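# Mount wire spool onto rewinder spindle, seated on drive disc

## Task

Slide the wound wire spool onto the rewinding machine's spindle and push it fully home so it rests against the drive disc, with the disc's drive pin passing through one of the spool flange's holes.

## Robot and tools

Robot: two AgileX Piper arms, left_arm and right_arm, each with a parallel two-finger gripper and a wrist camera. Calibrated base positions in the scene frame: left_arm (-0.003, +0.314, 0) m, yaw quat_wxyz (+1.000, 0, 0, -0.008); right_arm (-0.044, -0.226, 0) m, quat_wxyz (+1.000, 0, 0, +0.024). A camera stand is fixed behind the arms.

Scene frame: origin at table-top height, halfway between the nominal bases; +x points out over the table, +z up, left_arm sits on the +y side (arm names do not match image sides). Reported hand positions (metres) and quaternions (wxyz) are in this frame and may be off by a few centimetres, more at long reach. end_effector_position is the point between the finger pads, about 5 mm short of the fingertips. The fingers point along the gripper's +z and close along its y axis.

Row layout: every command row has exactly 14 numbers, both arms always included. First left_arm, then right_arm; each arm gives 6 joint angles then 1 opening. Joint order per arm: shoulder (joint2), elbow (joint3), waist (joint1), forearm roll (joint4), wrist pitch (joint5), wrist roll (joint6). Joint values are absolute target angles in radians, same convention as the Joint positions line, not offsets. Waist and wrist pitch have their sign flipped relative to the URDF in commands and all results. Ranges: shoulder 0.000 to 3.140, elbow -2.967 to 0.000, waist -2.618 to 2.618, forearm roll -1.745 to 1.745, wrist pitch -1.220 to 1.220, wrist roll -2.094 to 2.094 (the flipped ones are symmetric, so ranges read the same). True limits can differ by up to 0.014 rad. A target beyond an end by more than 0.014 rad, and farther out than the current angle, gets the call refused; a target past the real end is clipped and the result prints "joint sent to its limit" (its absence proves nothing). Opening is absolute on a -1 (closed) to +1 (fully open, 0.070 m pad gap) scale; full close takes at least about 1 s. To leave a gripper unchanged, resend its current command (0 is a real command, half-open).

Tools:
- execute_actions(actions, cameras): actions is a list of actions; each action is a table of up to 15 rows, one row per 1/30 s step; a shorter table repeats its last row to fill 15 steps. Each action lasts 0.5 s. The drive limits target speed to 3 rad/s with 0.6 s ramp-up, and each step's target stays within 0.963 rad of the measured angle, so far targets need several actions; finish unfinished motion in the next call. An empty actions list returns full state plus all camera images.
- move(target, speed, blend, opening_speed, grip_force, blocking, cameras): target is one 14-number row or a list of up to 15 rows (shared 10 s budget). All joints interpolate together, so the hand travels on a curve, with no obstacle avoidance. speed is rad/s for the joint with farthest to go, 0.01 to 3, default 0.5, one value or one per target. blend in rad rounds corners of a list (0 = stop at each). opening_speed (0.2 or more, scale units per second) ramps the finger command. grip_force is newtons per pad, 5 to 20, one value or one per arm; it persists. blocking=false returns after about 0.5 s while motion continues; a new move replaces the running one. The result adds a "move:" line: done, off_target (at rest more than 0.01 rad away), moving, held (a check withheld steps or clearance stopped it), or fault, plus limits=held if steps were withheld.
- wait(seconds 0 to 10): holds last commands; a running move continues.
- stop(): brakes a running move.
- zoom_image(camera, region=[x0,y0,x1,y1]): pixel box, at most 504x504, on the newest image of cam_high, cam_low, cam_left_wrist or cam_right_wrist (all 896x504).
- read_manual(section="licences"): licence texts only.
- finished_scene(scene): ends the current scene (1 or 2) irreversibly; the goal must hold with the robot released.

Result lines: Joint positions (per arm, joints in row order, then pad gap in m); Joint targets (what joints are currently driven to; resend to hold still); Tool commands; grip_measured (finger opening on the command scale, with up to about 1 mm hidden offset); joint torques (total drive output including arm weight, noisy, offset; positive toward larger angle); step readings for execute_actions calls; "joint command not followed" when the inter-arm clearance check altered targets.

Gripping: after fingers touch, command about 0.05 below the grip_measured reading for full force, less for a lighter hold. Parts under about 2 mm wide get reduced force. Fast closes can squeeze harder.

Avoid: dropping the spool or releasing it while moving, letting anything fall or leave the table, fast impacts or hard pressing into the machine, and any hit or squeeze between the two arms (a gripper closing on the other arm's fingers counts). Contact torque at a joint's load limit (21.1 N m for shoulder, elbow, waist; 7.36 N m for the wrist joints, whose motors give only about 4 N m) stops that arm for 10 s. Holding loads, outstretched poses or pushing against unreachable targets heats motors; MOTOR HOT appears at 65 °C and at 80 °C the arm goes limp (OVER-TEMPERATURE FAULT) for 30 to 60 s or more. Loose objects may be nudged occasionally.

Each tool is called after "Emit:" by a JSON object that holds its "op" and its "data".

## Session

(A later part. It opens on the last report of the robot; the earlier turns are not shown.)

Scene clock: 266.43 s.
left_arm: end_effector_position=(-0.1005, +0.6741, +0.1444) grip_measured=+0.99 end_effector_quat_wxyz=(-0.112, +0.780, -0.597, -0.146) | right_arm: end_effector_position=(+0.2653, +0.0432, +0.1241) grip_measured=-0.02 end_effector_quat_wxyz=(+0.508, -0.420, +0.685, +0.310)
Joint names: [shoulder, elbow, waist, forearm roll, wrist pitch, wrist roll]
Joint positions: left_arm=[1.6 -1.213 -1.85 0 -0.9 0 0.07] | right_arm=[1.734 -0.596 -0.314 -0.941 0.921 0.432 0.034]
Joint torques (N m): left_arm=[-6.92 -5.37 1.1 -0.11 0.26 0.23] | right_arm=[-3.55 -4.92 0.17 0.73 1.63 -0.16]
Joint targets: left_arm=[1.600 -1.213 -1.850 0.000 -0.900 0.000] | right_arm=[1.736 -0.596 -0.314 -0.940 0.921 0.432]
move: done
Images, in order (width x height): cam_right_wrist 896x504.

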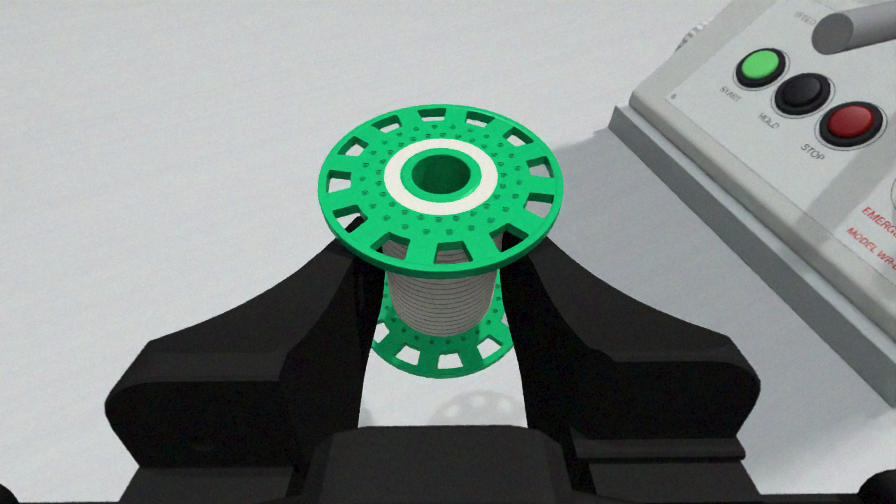

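Emit:
{"op": "move", "data": {"target": [1.6,-1.213,-1.85,0,-0.9,0,1,1.936,-1.1952,-0.2197,-1.1012,1.0372,-0.784,-0.15], "speed": 0.4, "cameras": ["all"]}}

Emit:
{"op": "zoom_image", "data": {"camera": "cam_high", "region": [380, 140, 580, 270]}}

Emit:
{"op": "zoom_image", "data": {"camera": "cam_low", "region": [380, 150, 580, 290]}}

Scene clock: 270.63 s.
left_arm: end_effector_position=(-0.1005, +0.6741, +0.1444) grip_measured=+0.99 end_effector_quat_wxyz=(-0.112, +0.780, -0.597, -0.146) | right_arm: end_effector_position=(+0.3852, +0.0676, +0.2386) grip_measured=-0.02 end_effector_quat_wxyz=(+0.691, -0.691, +0.150, -0.151)
Joint names: [shoulder, elbow, waist, forearm roll, wrist pitch, wrist roll]
Joint positions: left_arm=[1.6 -1.213 -1.85 0 -0.9 0 0.07] | right_arm=[1.936 -1.196 -0.219 -1.101 1.037 -0.785 0.034]
Joint torques (N m): left_arm=[-6.9 -5.41 1.1 -0.11 0.26 0.23] | right_arm=[-5.53 -5.81 0.8 1.09 1.31 0.04]
Joint targets: left_arm=[1.600 -1.213 -1.850 0.000 -0.900 0.000] | right_arm=[1.936 -1.195 -0.220 -1.101 1.037 -0.784]
move: done

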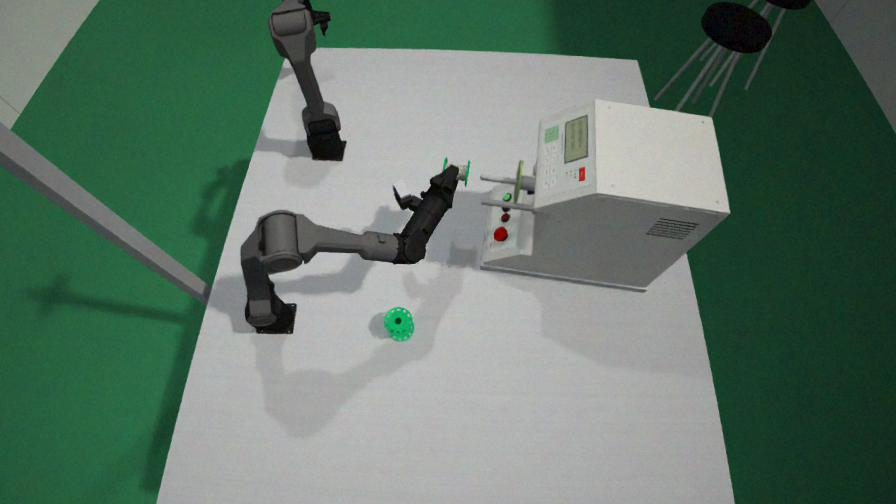

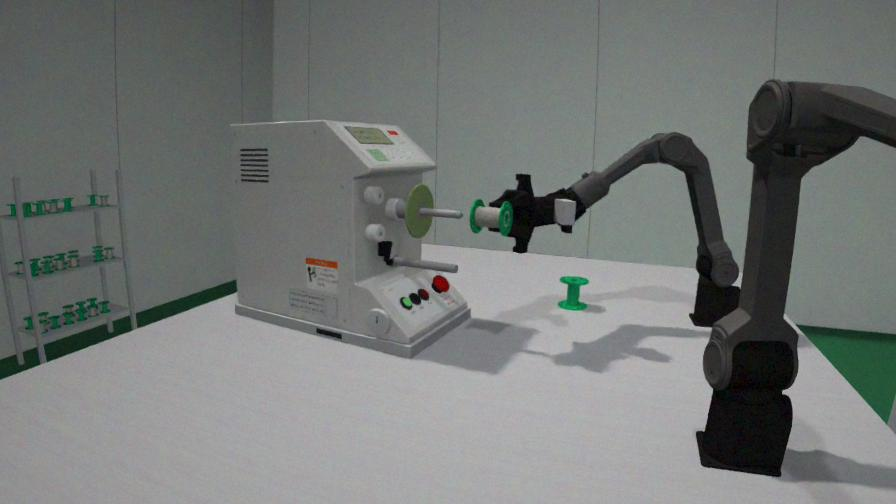

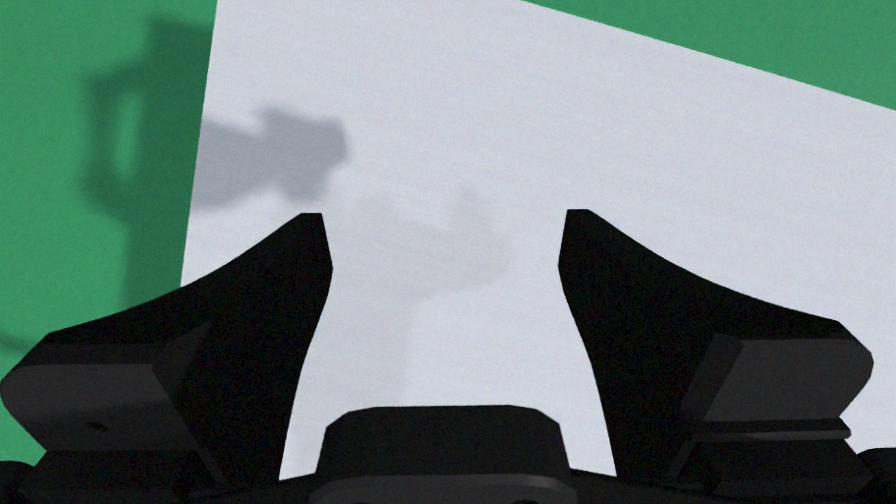

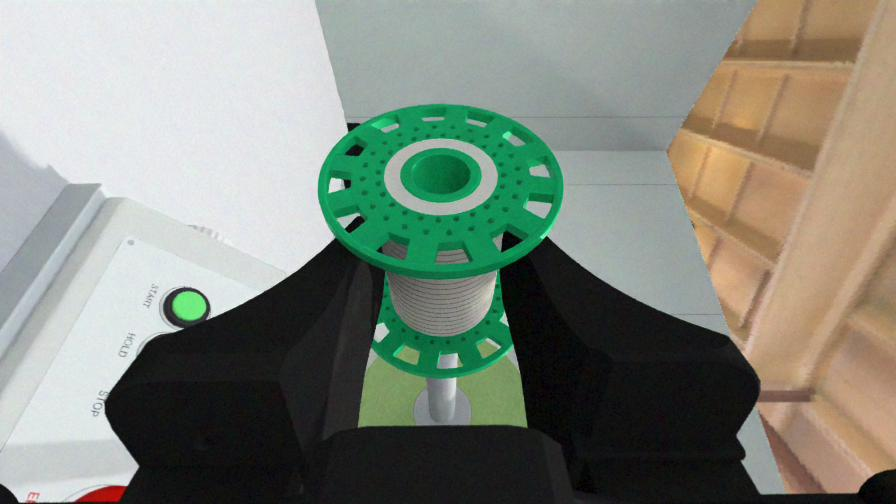

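Scaled by 2.520 from the camera's 896x504 image, which has a finer 1280x720 frame.

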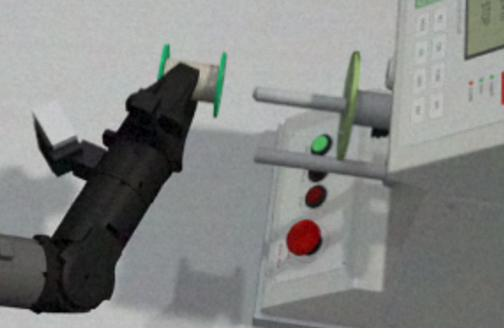

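Scaled by 2.520 from the camera's 896x504 image, which has a finer 1280x720 frame.

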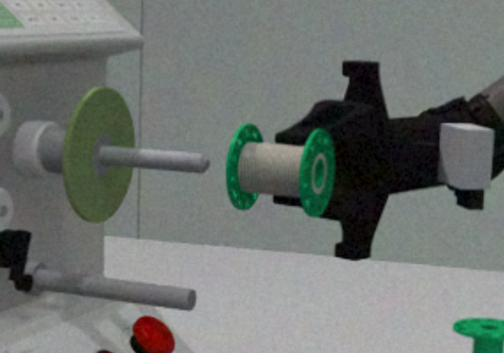

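Emit:
{"op": "move", "data": {"target": [[1.4506,-1.6754,-0.9,0,-1.066,0,1,1.936,-1.1952,-0.2197,-1.1012,1.0372,-0.784,-0.15],[1.4506,-1.6754,0.5216,0,-1.066,0,1,1.936,-1.1952,-0.2197,-1.1012,1.0372,-0.784,-0.15]], "speed": 1.0, "blend": 0.1, "cameras": ["cam_left_wrist"]}}

Scene clock: 284.43 s.
left_arm: end_effector_position=(+0.3386, +0.1098, +0.3538) grip_measured=+0.99 end_effector_quat_wxyz=(+0.383, +0.244, +0.885, -0.106) | right_arm: end_effector_position=(+0.3851, +0.0676, +0.2383) grip_measured=-0.02 end_effector_quat_wxyz=(+0.691, -0.691, +0.150, -0.151)
Joint names: [shoulder, elbow, waist, forearm roll, wrist pitch, wrist roll]
Joint positions: left_arm=[1.451 -1.675 0.523 0 -1.066 0 0.07] | right_arm=[1.936 -1.195 -0.219 -1.101 1.037 -0.785 0.034]
Joint torques (N m): left_arm=[-4.16 -7.78 -0.21 0.04 0.48 0.18] | right_arm=[-6.61 -4.99 -0.07 1.27 1.1 0.03]
Joint targets: left_arm=[1.451 -1.675 0.522 0.000 -1.066 0.000] | right_arm=[1.936 -1.195 -0.220 -1.101 1.037 -0.784]
move: done
Images, in order (width x height): cam_left_wrist 896x504.

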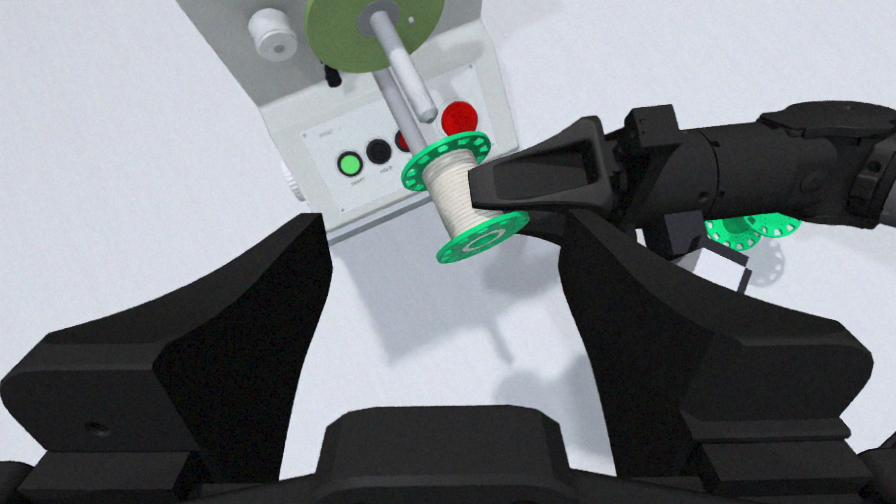

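Emit:
{"op": "zoom_image", "data": {"camera": "cam_left_wrist", "region": [360, 0, 540, 270]}}

Emit:
{"op": "zoom_image", "data": {"camera": "cam_left_wrist", "region": [340, 0, 500, 130]}}

Scaled by 1.867 from the camera's 896x504 image, which has a finer 1280x720 frame.

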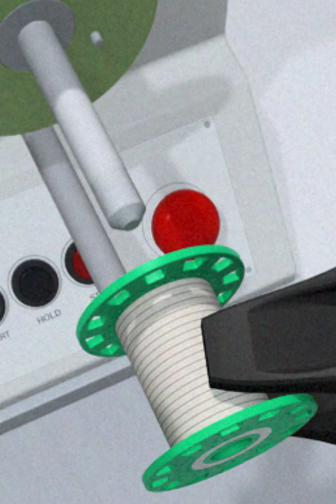

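Scaled by 3.150 from the camera's 896x504 image, which has a finer 1280x720 frame.

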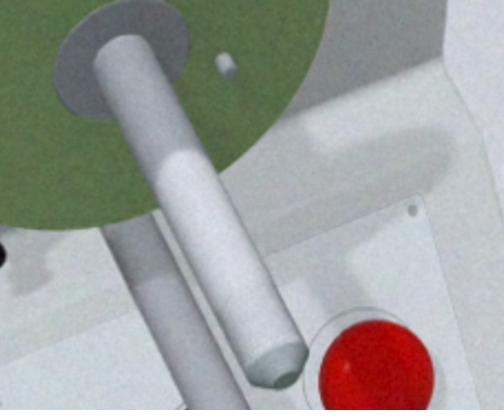

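Emit:
{"op": "wait", "data": {"seconds": 0.1, "cameras": ["cam_right_wrist", "cam_low"]}}

Emit:
{"op": "zoom_image", "data": {"camera": "cam_low", "region": [410, 180, 520, 250]}}

Emit:
{"op": "zoom_image", "data": {"camera": "cam_right_wrist", "region": [310, 95, 574, 435]}}

Scene clock: 291.30 s.
left_arm: end_effector_position=(+0.3388, +0.1101, +0.3538) grip_measured=+0.99 end_effector_quat_wxyz=(+0.383, +0.244, +0.885, -0.105) | right_arm: end_effector_position=(+0.3851, +0.0676, +0.2383) grip_measured=-0.02 end_effector_quat_wxyz=(+0.691, -0.691, +0.150, -0.151)
Joint names: [shoulder, elbow, waist, forearm roll, wrist pitch, wrist roll]
Joint positions: left_arm=[1.451 -1.675 0.522 0 -1.066 0 0.07] | right_arm=[1.936 -1.195 -0.219 -1.101 1.037 -0.785 0.034]
Joint torques (N m): left_arm=[-3.78 -7.33 -0.26 0.03 0.62 0.09] | right_arm=[-6.59 -5 -0.06 1.27 1.12 0.03]
Joint targets: left_arm=[1.451 -1.675 0.522 0.000 -1.066 0.000] | right_arm=[1.936 -1.195 -0.220 -1.101 1.037 -0.784]
Tool commands: left_gripper/opening=+1.0 right_gripper/opening=-0.15
wait: 0.10 s; at rest from the start
Images, in order (width x height): cam_low 896x504, cam_right_wrist 896x504.

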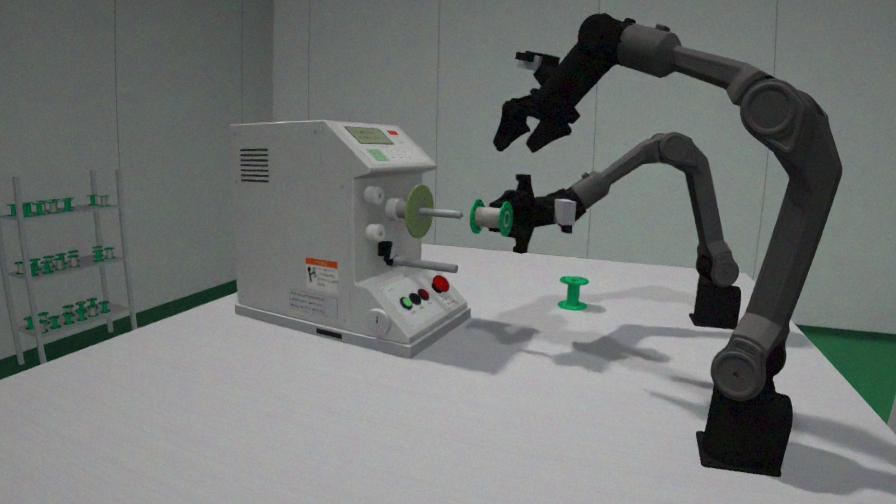

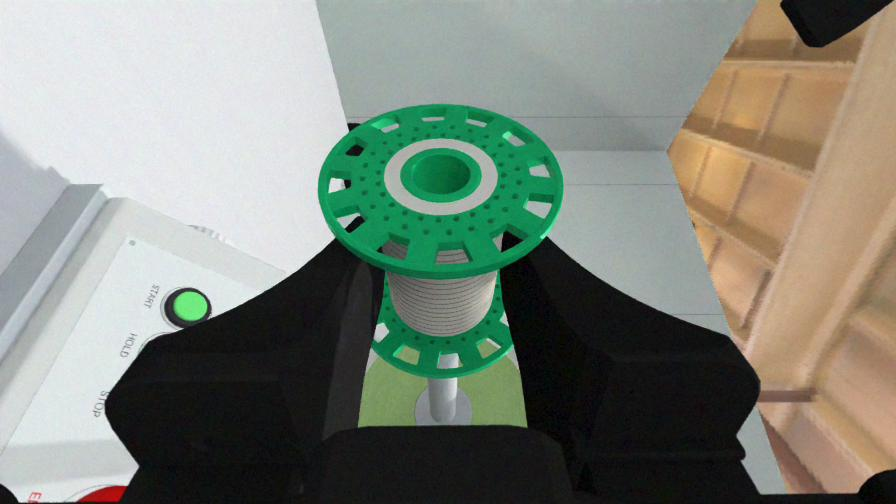

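Scaled by 4.582 from the camera's 896x504 image, which has a finer 1280x720 frame.

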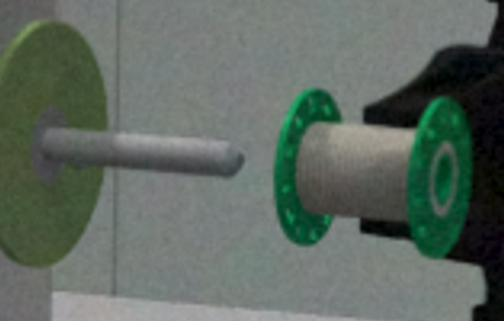

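Scaled by 1.482 from the camera's 896x504 image, which has a finer 1280x720 frame.

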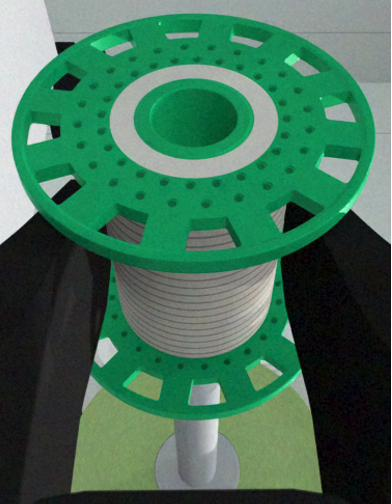

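Emit:
{"op": "move", "data": {"target": [1.4506,-1.6754,0.5216,0,-1.066,0,1,1.9672,-1.247,-0.2022,-1.1264,1.0408,-0.7555,-0.15], "speed": 0.2, "cameras": ["cam_left_wrist", "cam_low", "cam_right_wrist"]}}

Emit:
{"op": "zoom_image", "data": {"camera": "cam_left_wrist", "region": [360, 0, 540, 270]}}

Emit:
{"op": "zoom_image", "data": {"camera": "cam_low", "region": [410, 180, 520, 250]}}

Scene clock: 304.60 s.
left_arm: end_effector_position=(+0.3388, +0.1101, +0.3538) grip_measured=+0.99 end_effector_quat_wxyz=(+0.383, +0.244, +0.885, -0.105) | right_arm: end_effector_position=(+0.3966, +0.0646, +0.2381) grip_measured=-0.02 end_effector_quat_wxyz=(+0.691, -0.691, +0.150, -0.150)
Joint names: [shoulder, elbow, waist, forearm roll, wrist pitch, wrist roll]
Joint positions: left_arm=[1.451 -1.675 0.522 0 -1.066 0 0.07] | right_arm=[1.967 -1.247 -0.202 -1.126 1.041 -0.755 0.034]
Joint torques (N m): left_arm=[-3.76 -6.93 -0.23 0.03 0.62 0.01] | right_arm=[-5.88 -6.58 0.52 1.19 1.35 -0.09]
Joint targets: left_arm=[1.451 -1.675 0.522 0.000 -1.066 0.000] | right_arm=[1.967 -1.247 -0.202 -1.126 1.041 -0.756]
move: done
Images, in order (width x height): cam_low 896x504, cam_left_wrist 896x504, cam_right_wrist 896x504.

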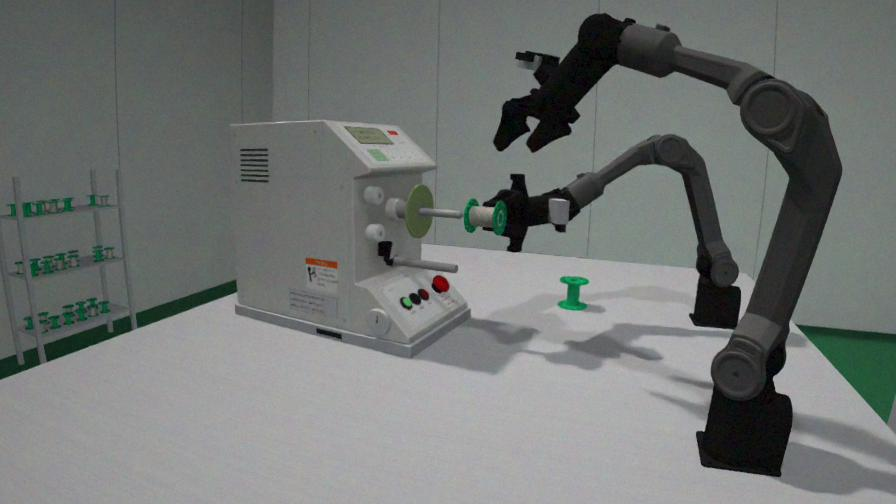

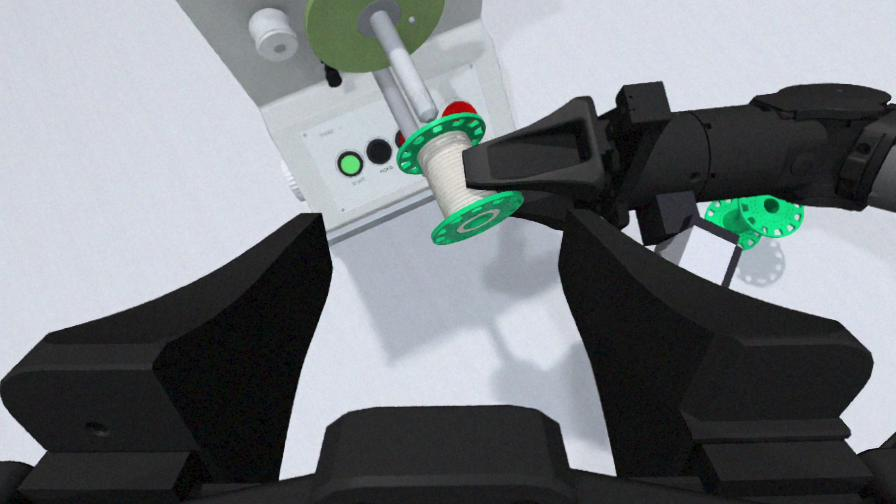

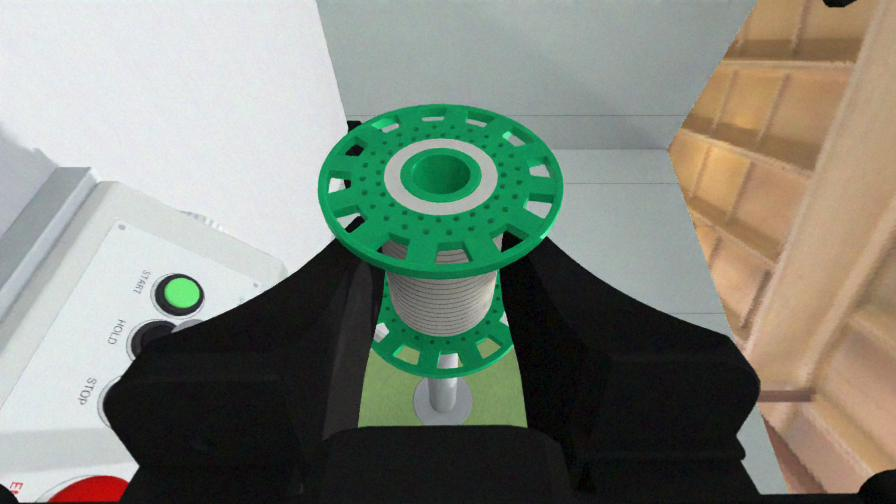

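Scaled by 1.867 from the camera's 896x504 image, which has a finer 1280x720 frame.

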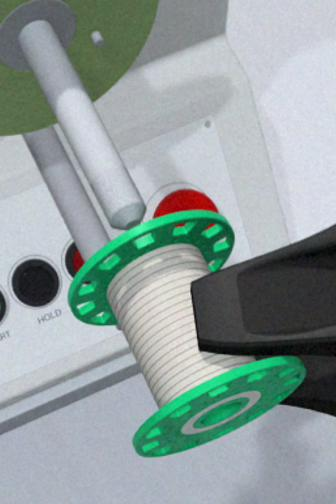

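Scaled by 4.582 from the camera's 896x504 image, which has a finer 1280x720 frame.

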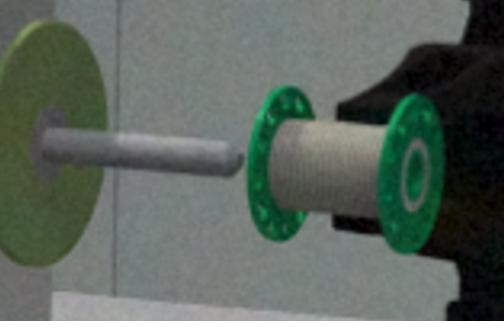

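Emit:
{"op": "move", "data": {"target": [1.4506,-1.6754,0.5216,0,-1.066,0,1,2.0179,-1.3331,-0.1846,-1.1592,1.0392,-0.7111,-0.15], "speed": 0.12, "cameras": ["cam_left_wrist", "cam_low", "cam_right_wrist"]}}

Emit:
{"op": "zoom_image", "data": {"camera": "cam_left_wrist", "region": [360, 0, 540, 270]}}

Emit:
{"op": "zoom_image", "data": {"camera": "cam_low", "region": [410, 180, 520, 250]}}

Scene clock: 307.90 s.
left_arm: end_effector_position=(+0.3388, +0.1101, +0.3538) grip_measured=+0.99 end_effector_quat_wxyz=(+0.383, +0.244, +0.885, -0.105) | right_arm: end_effector_position=(+0.4145, +0.0621, +0.2381) grip_measured=-0.02 end_effector_quat_wxyz=(+0.691, -0.691, +0.150, -0.150)
Joint names: [shoulder, elbow, waist, forearm roll, wrist pitch, wrist roll]
Joint positions: left_arm=[1.451 -1.675 0.522 0 -1.066 0 0.07] | right_arm=[2.018 -1.334 -0.184 -1.159 1.04 -0.711 0.034]
Joint torques (N m): left_arm=[-3.79 -6.5 -0.24 0.04 0.62 -0.06] | right_arm=[-6.34 -6.32 0.73 1.24 1.15 -0.09]
Joint targets: left_arm=[1.451 -1.675 0.522 0.000 -1.066 0.000] | right_arm=[2.018 -1.333 -0.185 -1.159 1.039 -0.711]
move: done
Images, in order (width x height): cam_low 896x504, cam_left_wrist 896x504, cam_right_wrist 896x504.

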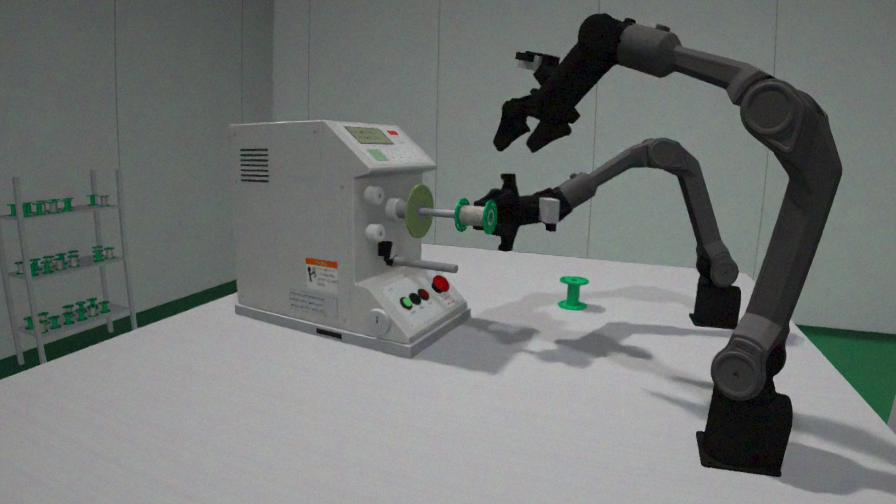

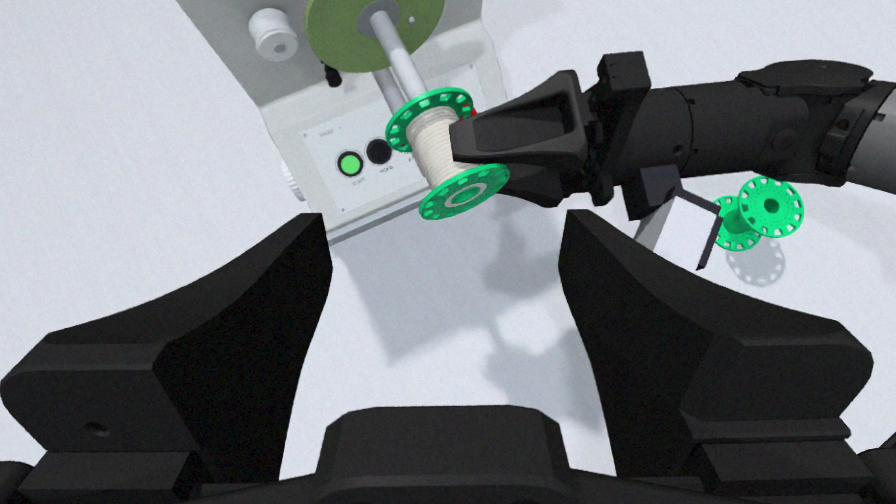

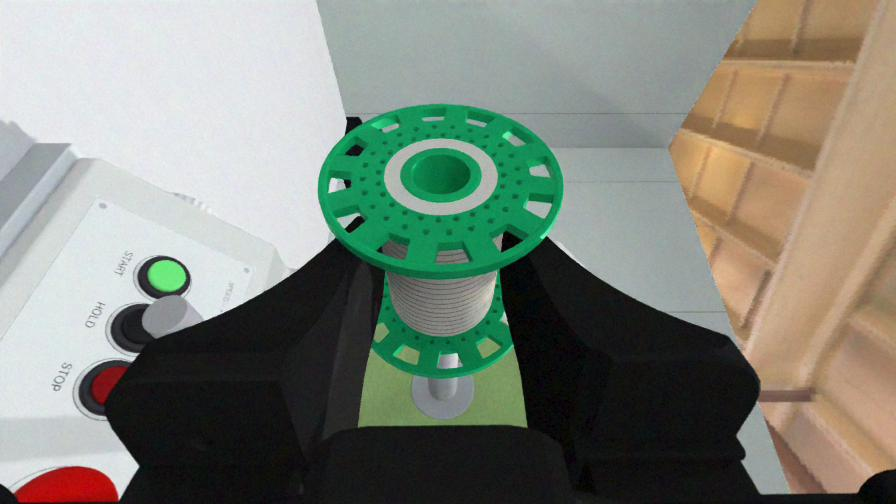

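Scaled by 1.867 from the camera's 896x504 image, which has a finer 1280x720 frame.

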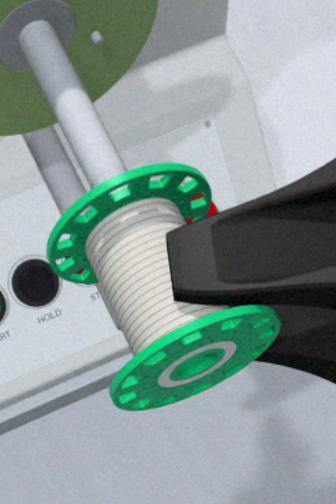

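Scaled by 4.582 from the camera's 896x504 image, which has a finer 1280x720 frame.

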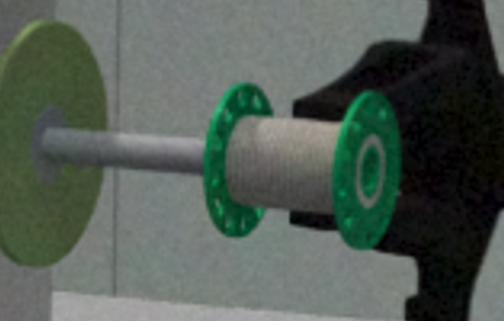

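Emit:
{"op": "move", "data": {"target": [1.4506,-1.6754,0.5216,0,-1.066,0,1,2.092,-1.4614,-0.1623,-1.2047,1.0359,-0.6445,-0.15], "speed": 0.12, "cameras": ["cam_left_wrist", "cam_low", "cam_right_wrist"]}}

Emit:
{"op": "zoom_image", "data": {"camera": "cam_left_wrist", "region": [360, 0, 540, 270]}}

Emit:
{"op": "zoom_image", "data": {"camera": "cam_low", "region": [410, 180, 520, 250]}}

Scene clock: 311.37 s.
left_arm: end_effector_position=(+0.3388, +0.1101, +0.3538) grip_measured=+0.99 end_effector_quat_wxyz=(+0.383, +0.244, +0.885, -0.105) | right_arm: end_effector_position=(+0.4398, +0.0588, +0.2370) grip_measured=-0.01 end_effector_quat_wxyz=(+0.691, -0.691, +0.151, -0.150)
Joint names: [shoulder, elbow, waist, forearm roll, wrist pitch, wrist roll]
Joint positions: left_arm=[1.451 -1.675 0.522 0 -1.066 0 0.07] | right_arm=[2.094 -1.462 -0.162 -1.204 1.035 -0.644 0.034]
Joint torques (N m): left_arm=[-3.77 -6.13 -0.25 0.03 0.62 -0.13] | right_arm=[-8.72 -3.72 6.66 0.96 1.77 -0.08]
Joint targets: left_arm=[1.451 -1.675 0.522 0.000 -1.066 0.000] | right_arm=[2.092 -1.461 -0.162 -1.205 1.036 -0.644]
move: done
Images, in order (width x height): cam_low 896x504, cam_left_wrist 896x504, cam_right_wrist 896x504.

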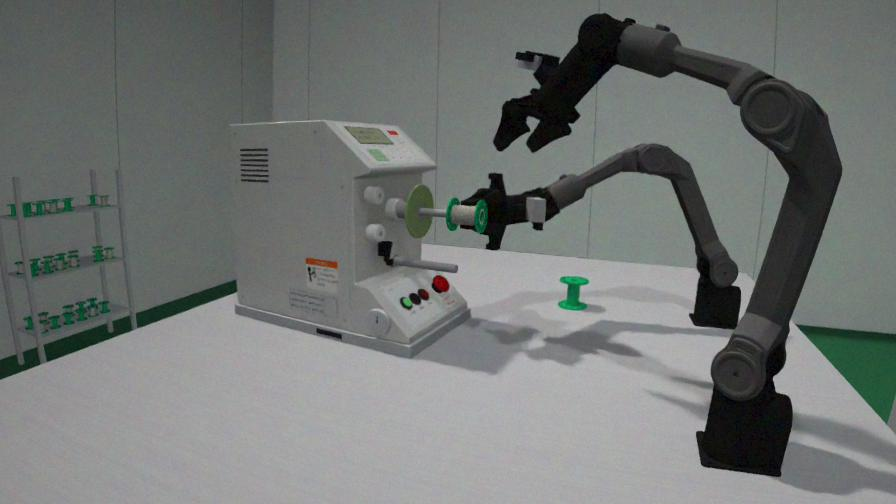

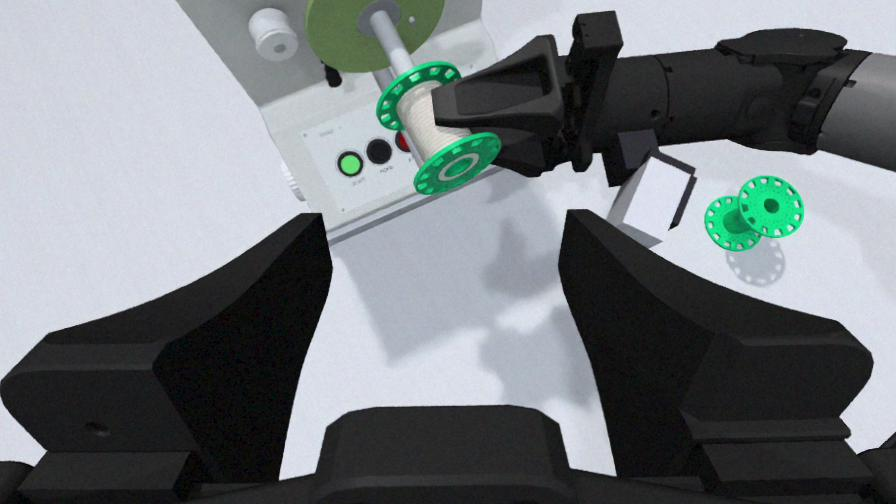

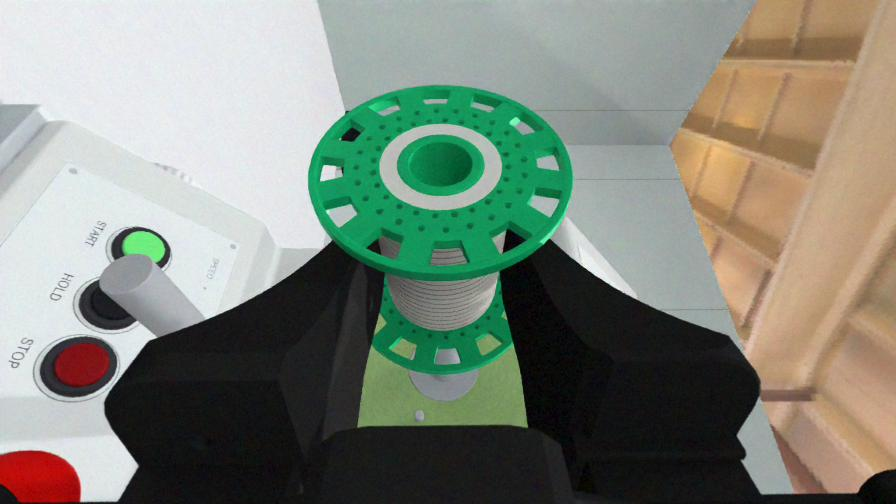

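Scaled by 1.867 from the camera's 896x504 image, which has a finer 1280x720 frame.

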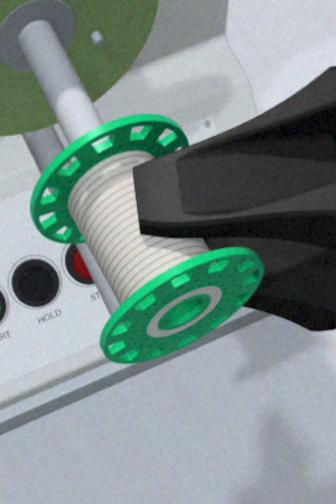

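Scaled by 4.582 from the camera's 896x504 image, which has a finer 1280x720 frame.

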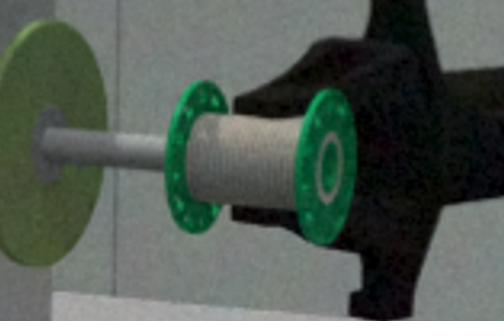

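Emit:
{"op": "zoom_image", "data": {"camera": "cam_right_wrist", "region": [300, 75, 584, 435]}}

Scaled by 1.400 from the camera's 896x504 image, which has a finer 1280x720 frame.

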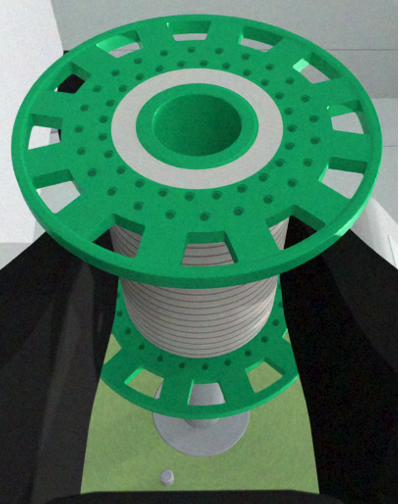

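Emit:
{"op": "zoom_image", "data": {"camera": "cam_left_wrist", "region": [360, 0, 520, 200]}}

Scaled by 2.520 from the camera's 896x504 image, which has a finer 1280x720 frame.

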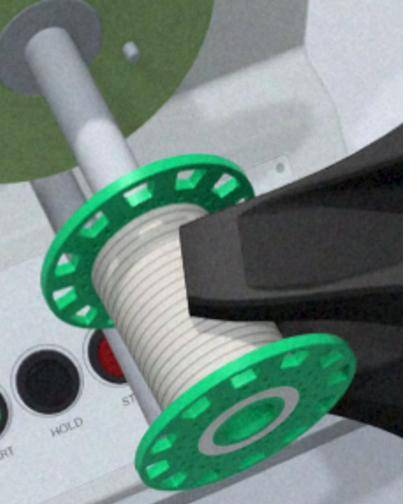

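Emit:
{"op": "zoom_image", "data": {"camera": "cam_right_wrist", "region": [370, 115, 510, 215]}}

Scaled by 3.600 from the camera's 896x504 image, which has a finer 1280x720 frame.

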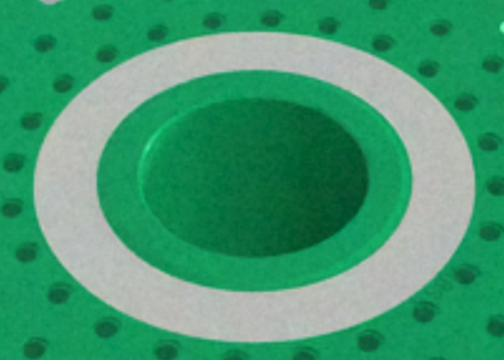

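Emit:
{"op": "move", "data": {"target": [1.4506,-1.6754,0.5216,0,-1.066,0,1,2.092,-1.4614,-0.1623,-1.2047,1.0359,-0.6445,-0.08], "speed": 0.1, "grip_force": [20, 6], "cameras": ["cam_right_wrist", "cam_left_wrist"]}}

Scene clock: 338.90 s.
left_arm: end_effector_position=(+0.3388, +0.1101, +0.3538) grip_measured=+0.99 end_effector_quat_wxyz=(+0.383, +0.244, +0.885, -0.105) | right_arm: end_effector_position=(+0.4394, +0.0588, +0.2378) grip_measured=-0.01 end_effector_quat_wxyz=(+0.691, -0.691, +0.151, -0.150)
Joint names: [shoulder, elbow, waist, forearm roll, wrist pitch, wrist roll]
Joint positions: left_arm=[1.451 -1.675 0.522 0 -1.066 0 0.07] | right_arm=[2.092 -1.461 -0.162 -1.204 1.036 -0.644 0.035]
Joint torques (N m): left_arm=[-3.79 -5.4 -0.24 0.04 0.62 -0.15] | right_arm=[-9.09 -9.55 3.38 2.59 1.21 -0.09]
Motor temperatures (°C): left_arm=[32 32 34 34 34 29] | right_arm=[46 34 30 45 40 28]
Joint targets: left_arm=[1.451 -1.675 0.522 0.000 -1.066 0.000] | right_arm=[2.092 -1.461 -0.162 -1.205 1.036 -0.645]
grip_force (N): 20, 6
move: done
Images, in order (width x height): cam_left_wrist 896x504, cam_right_wrist 896x504.

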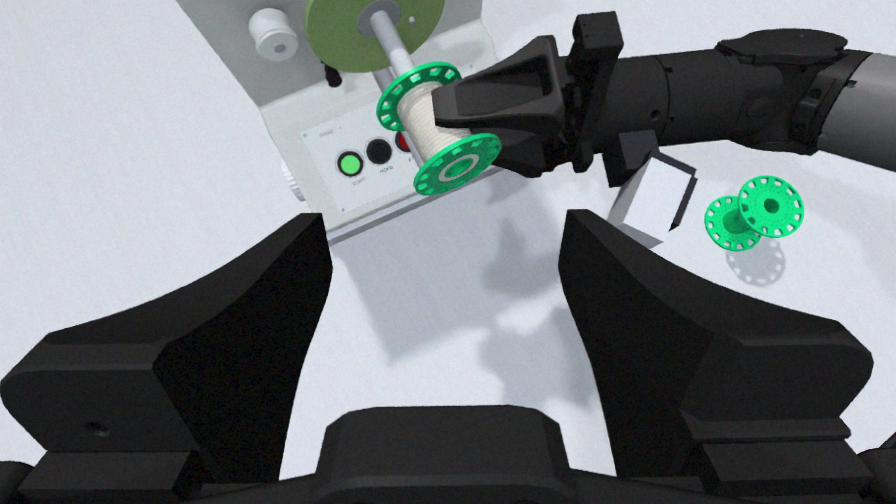

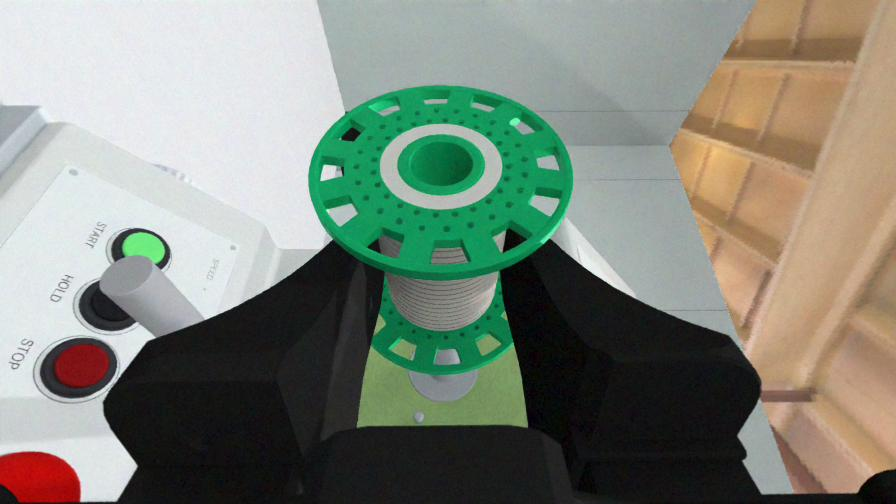

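Emit:
{"op": "move", "data": {"target": [1.4506,-1.6754,0.5216,0,-1.066,0,1,2.0938,-1.4595,-0.1633,-1.2027,1.0373,-0.6229,-0.08], "speed": 0.05, "cameras": ["cam_low", "cam_left_wrist"]}}

Emit:
{"op": "zoom_image", "data": {"camera": "cam_low", "region": [410, 180, 520, 250]}}

Emit:
{"op": "zoom_image", "data": {"camera": "cam_left_wrist", "region": [360, 0, 520, 200]}}

Scene clock: 341.83 s.
left_arm: end_effector_position=(+0.3388, +0.1101, +0.3538) grip_measured=+0.99 end_effector_quat_wxyz=(+0.383, +0.244, +0.885, -0.105) | right_arm: end_effector_position=(+0.4394, +0.0587, +0.2382) grip_measured=-0.01 end_effector_quat_wxyz=(+0.693, -0.688, +0.158, -0.143)
Joint names: [shoulder, elbow, waist, forearm roll, wrist pitch, wrist roll]
Joint positions: left_arm=[1.451 -1.675 0.522 0 -1.066 0 0.07] | right_arm=[2.092 -1.461 -0.162 -1.202 1.037 -0.623 0.035]
Joint torques (N m): left_arm=[-3.78 -5.44 -0.24 0.03 0.62 -0.14] | right_arm=[-7.59 -6.57 1.75 2.17 1.52 0]
Joint targets: left_arm=[1.451 -1.675 0.522 0.000 -1.066 0.000] | right_arm=[2.094 -1.459 -0.163 -1.203 1.037 -0.623]
grip_force (N): 20, 6
move: done
Images, in order (width x height): cam_low 896x504, cam_left_wrist 896x504.

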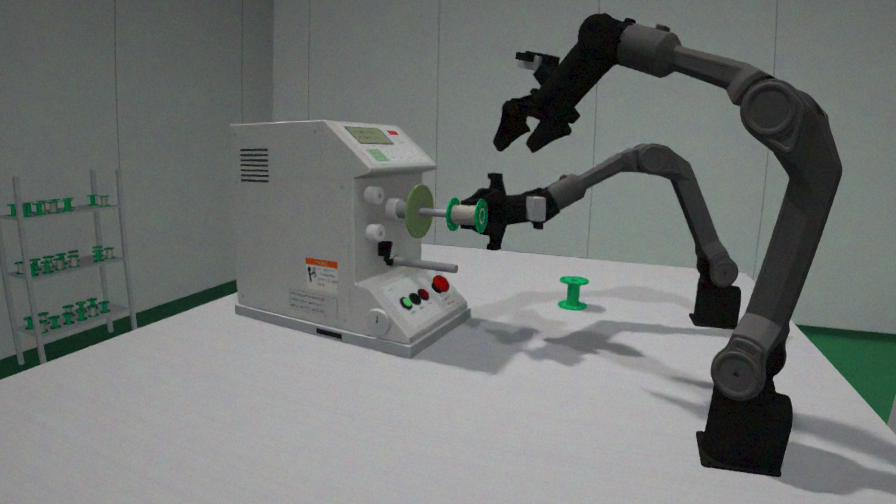

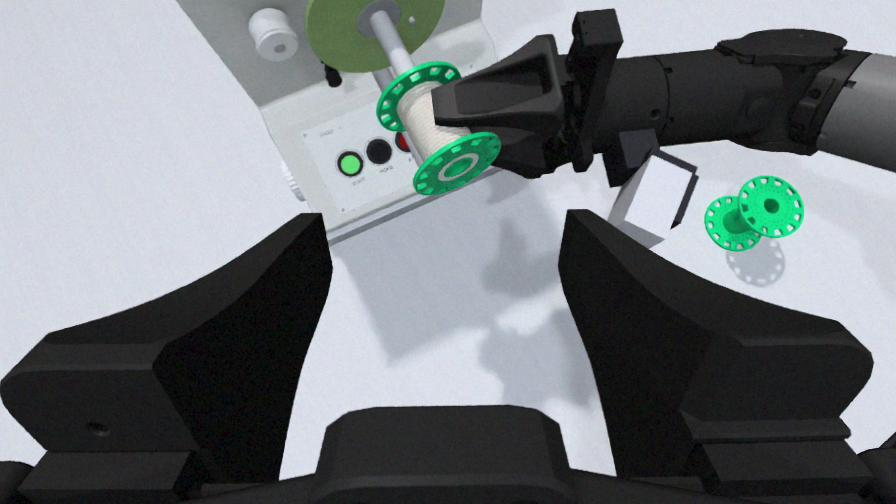

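Scaled by 4.582 from the camera's 896x504 image, which has a finer 1280x720 frame.

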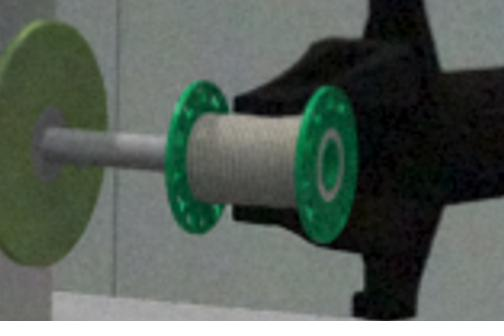

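Scaled by 2.520 from the camera's 896x504 image, which has a finer 1280x720 frame.

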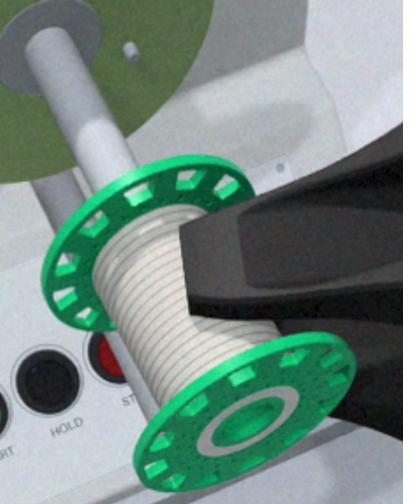

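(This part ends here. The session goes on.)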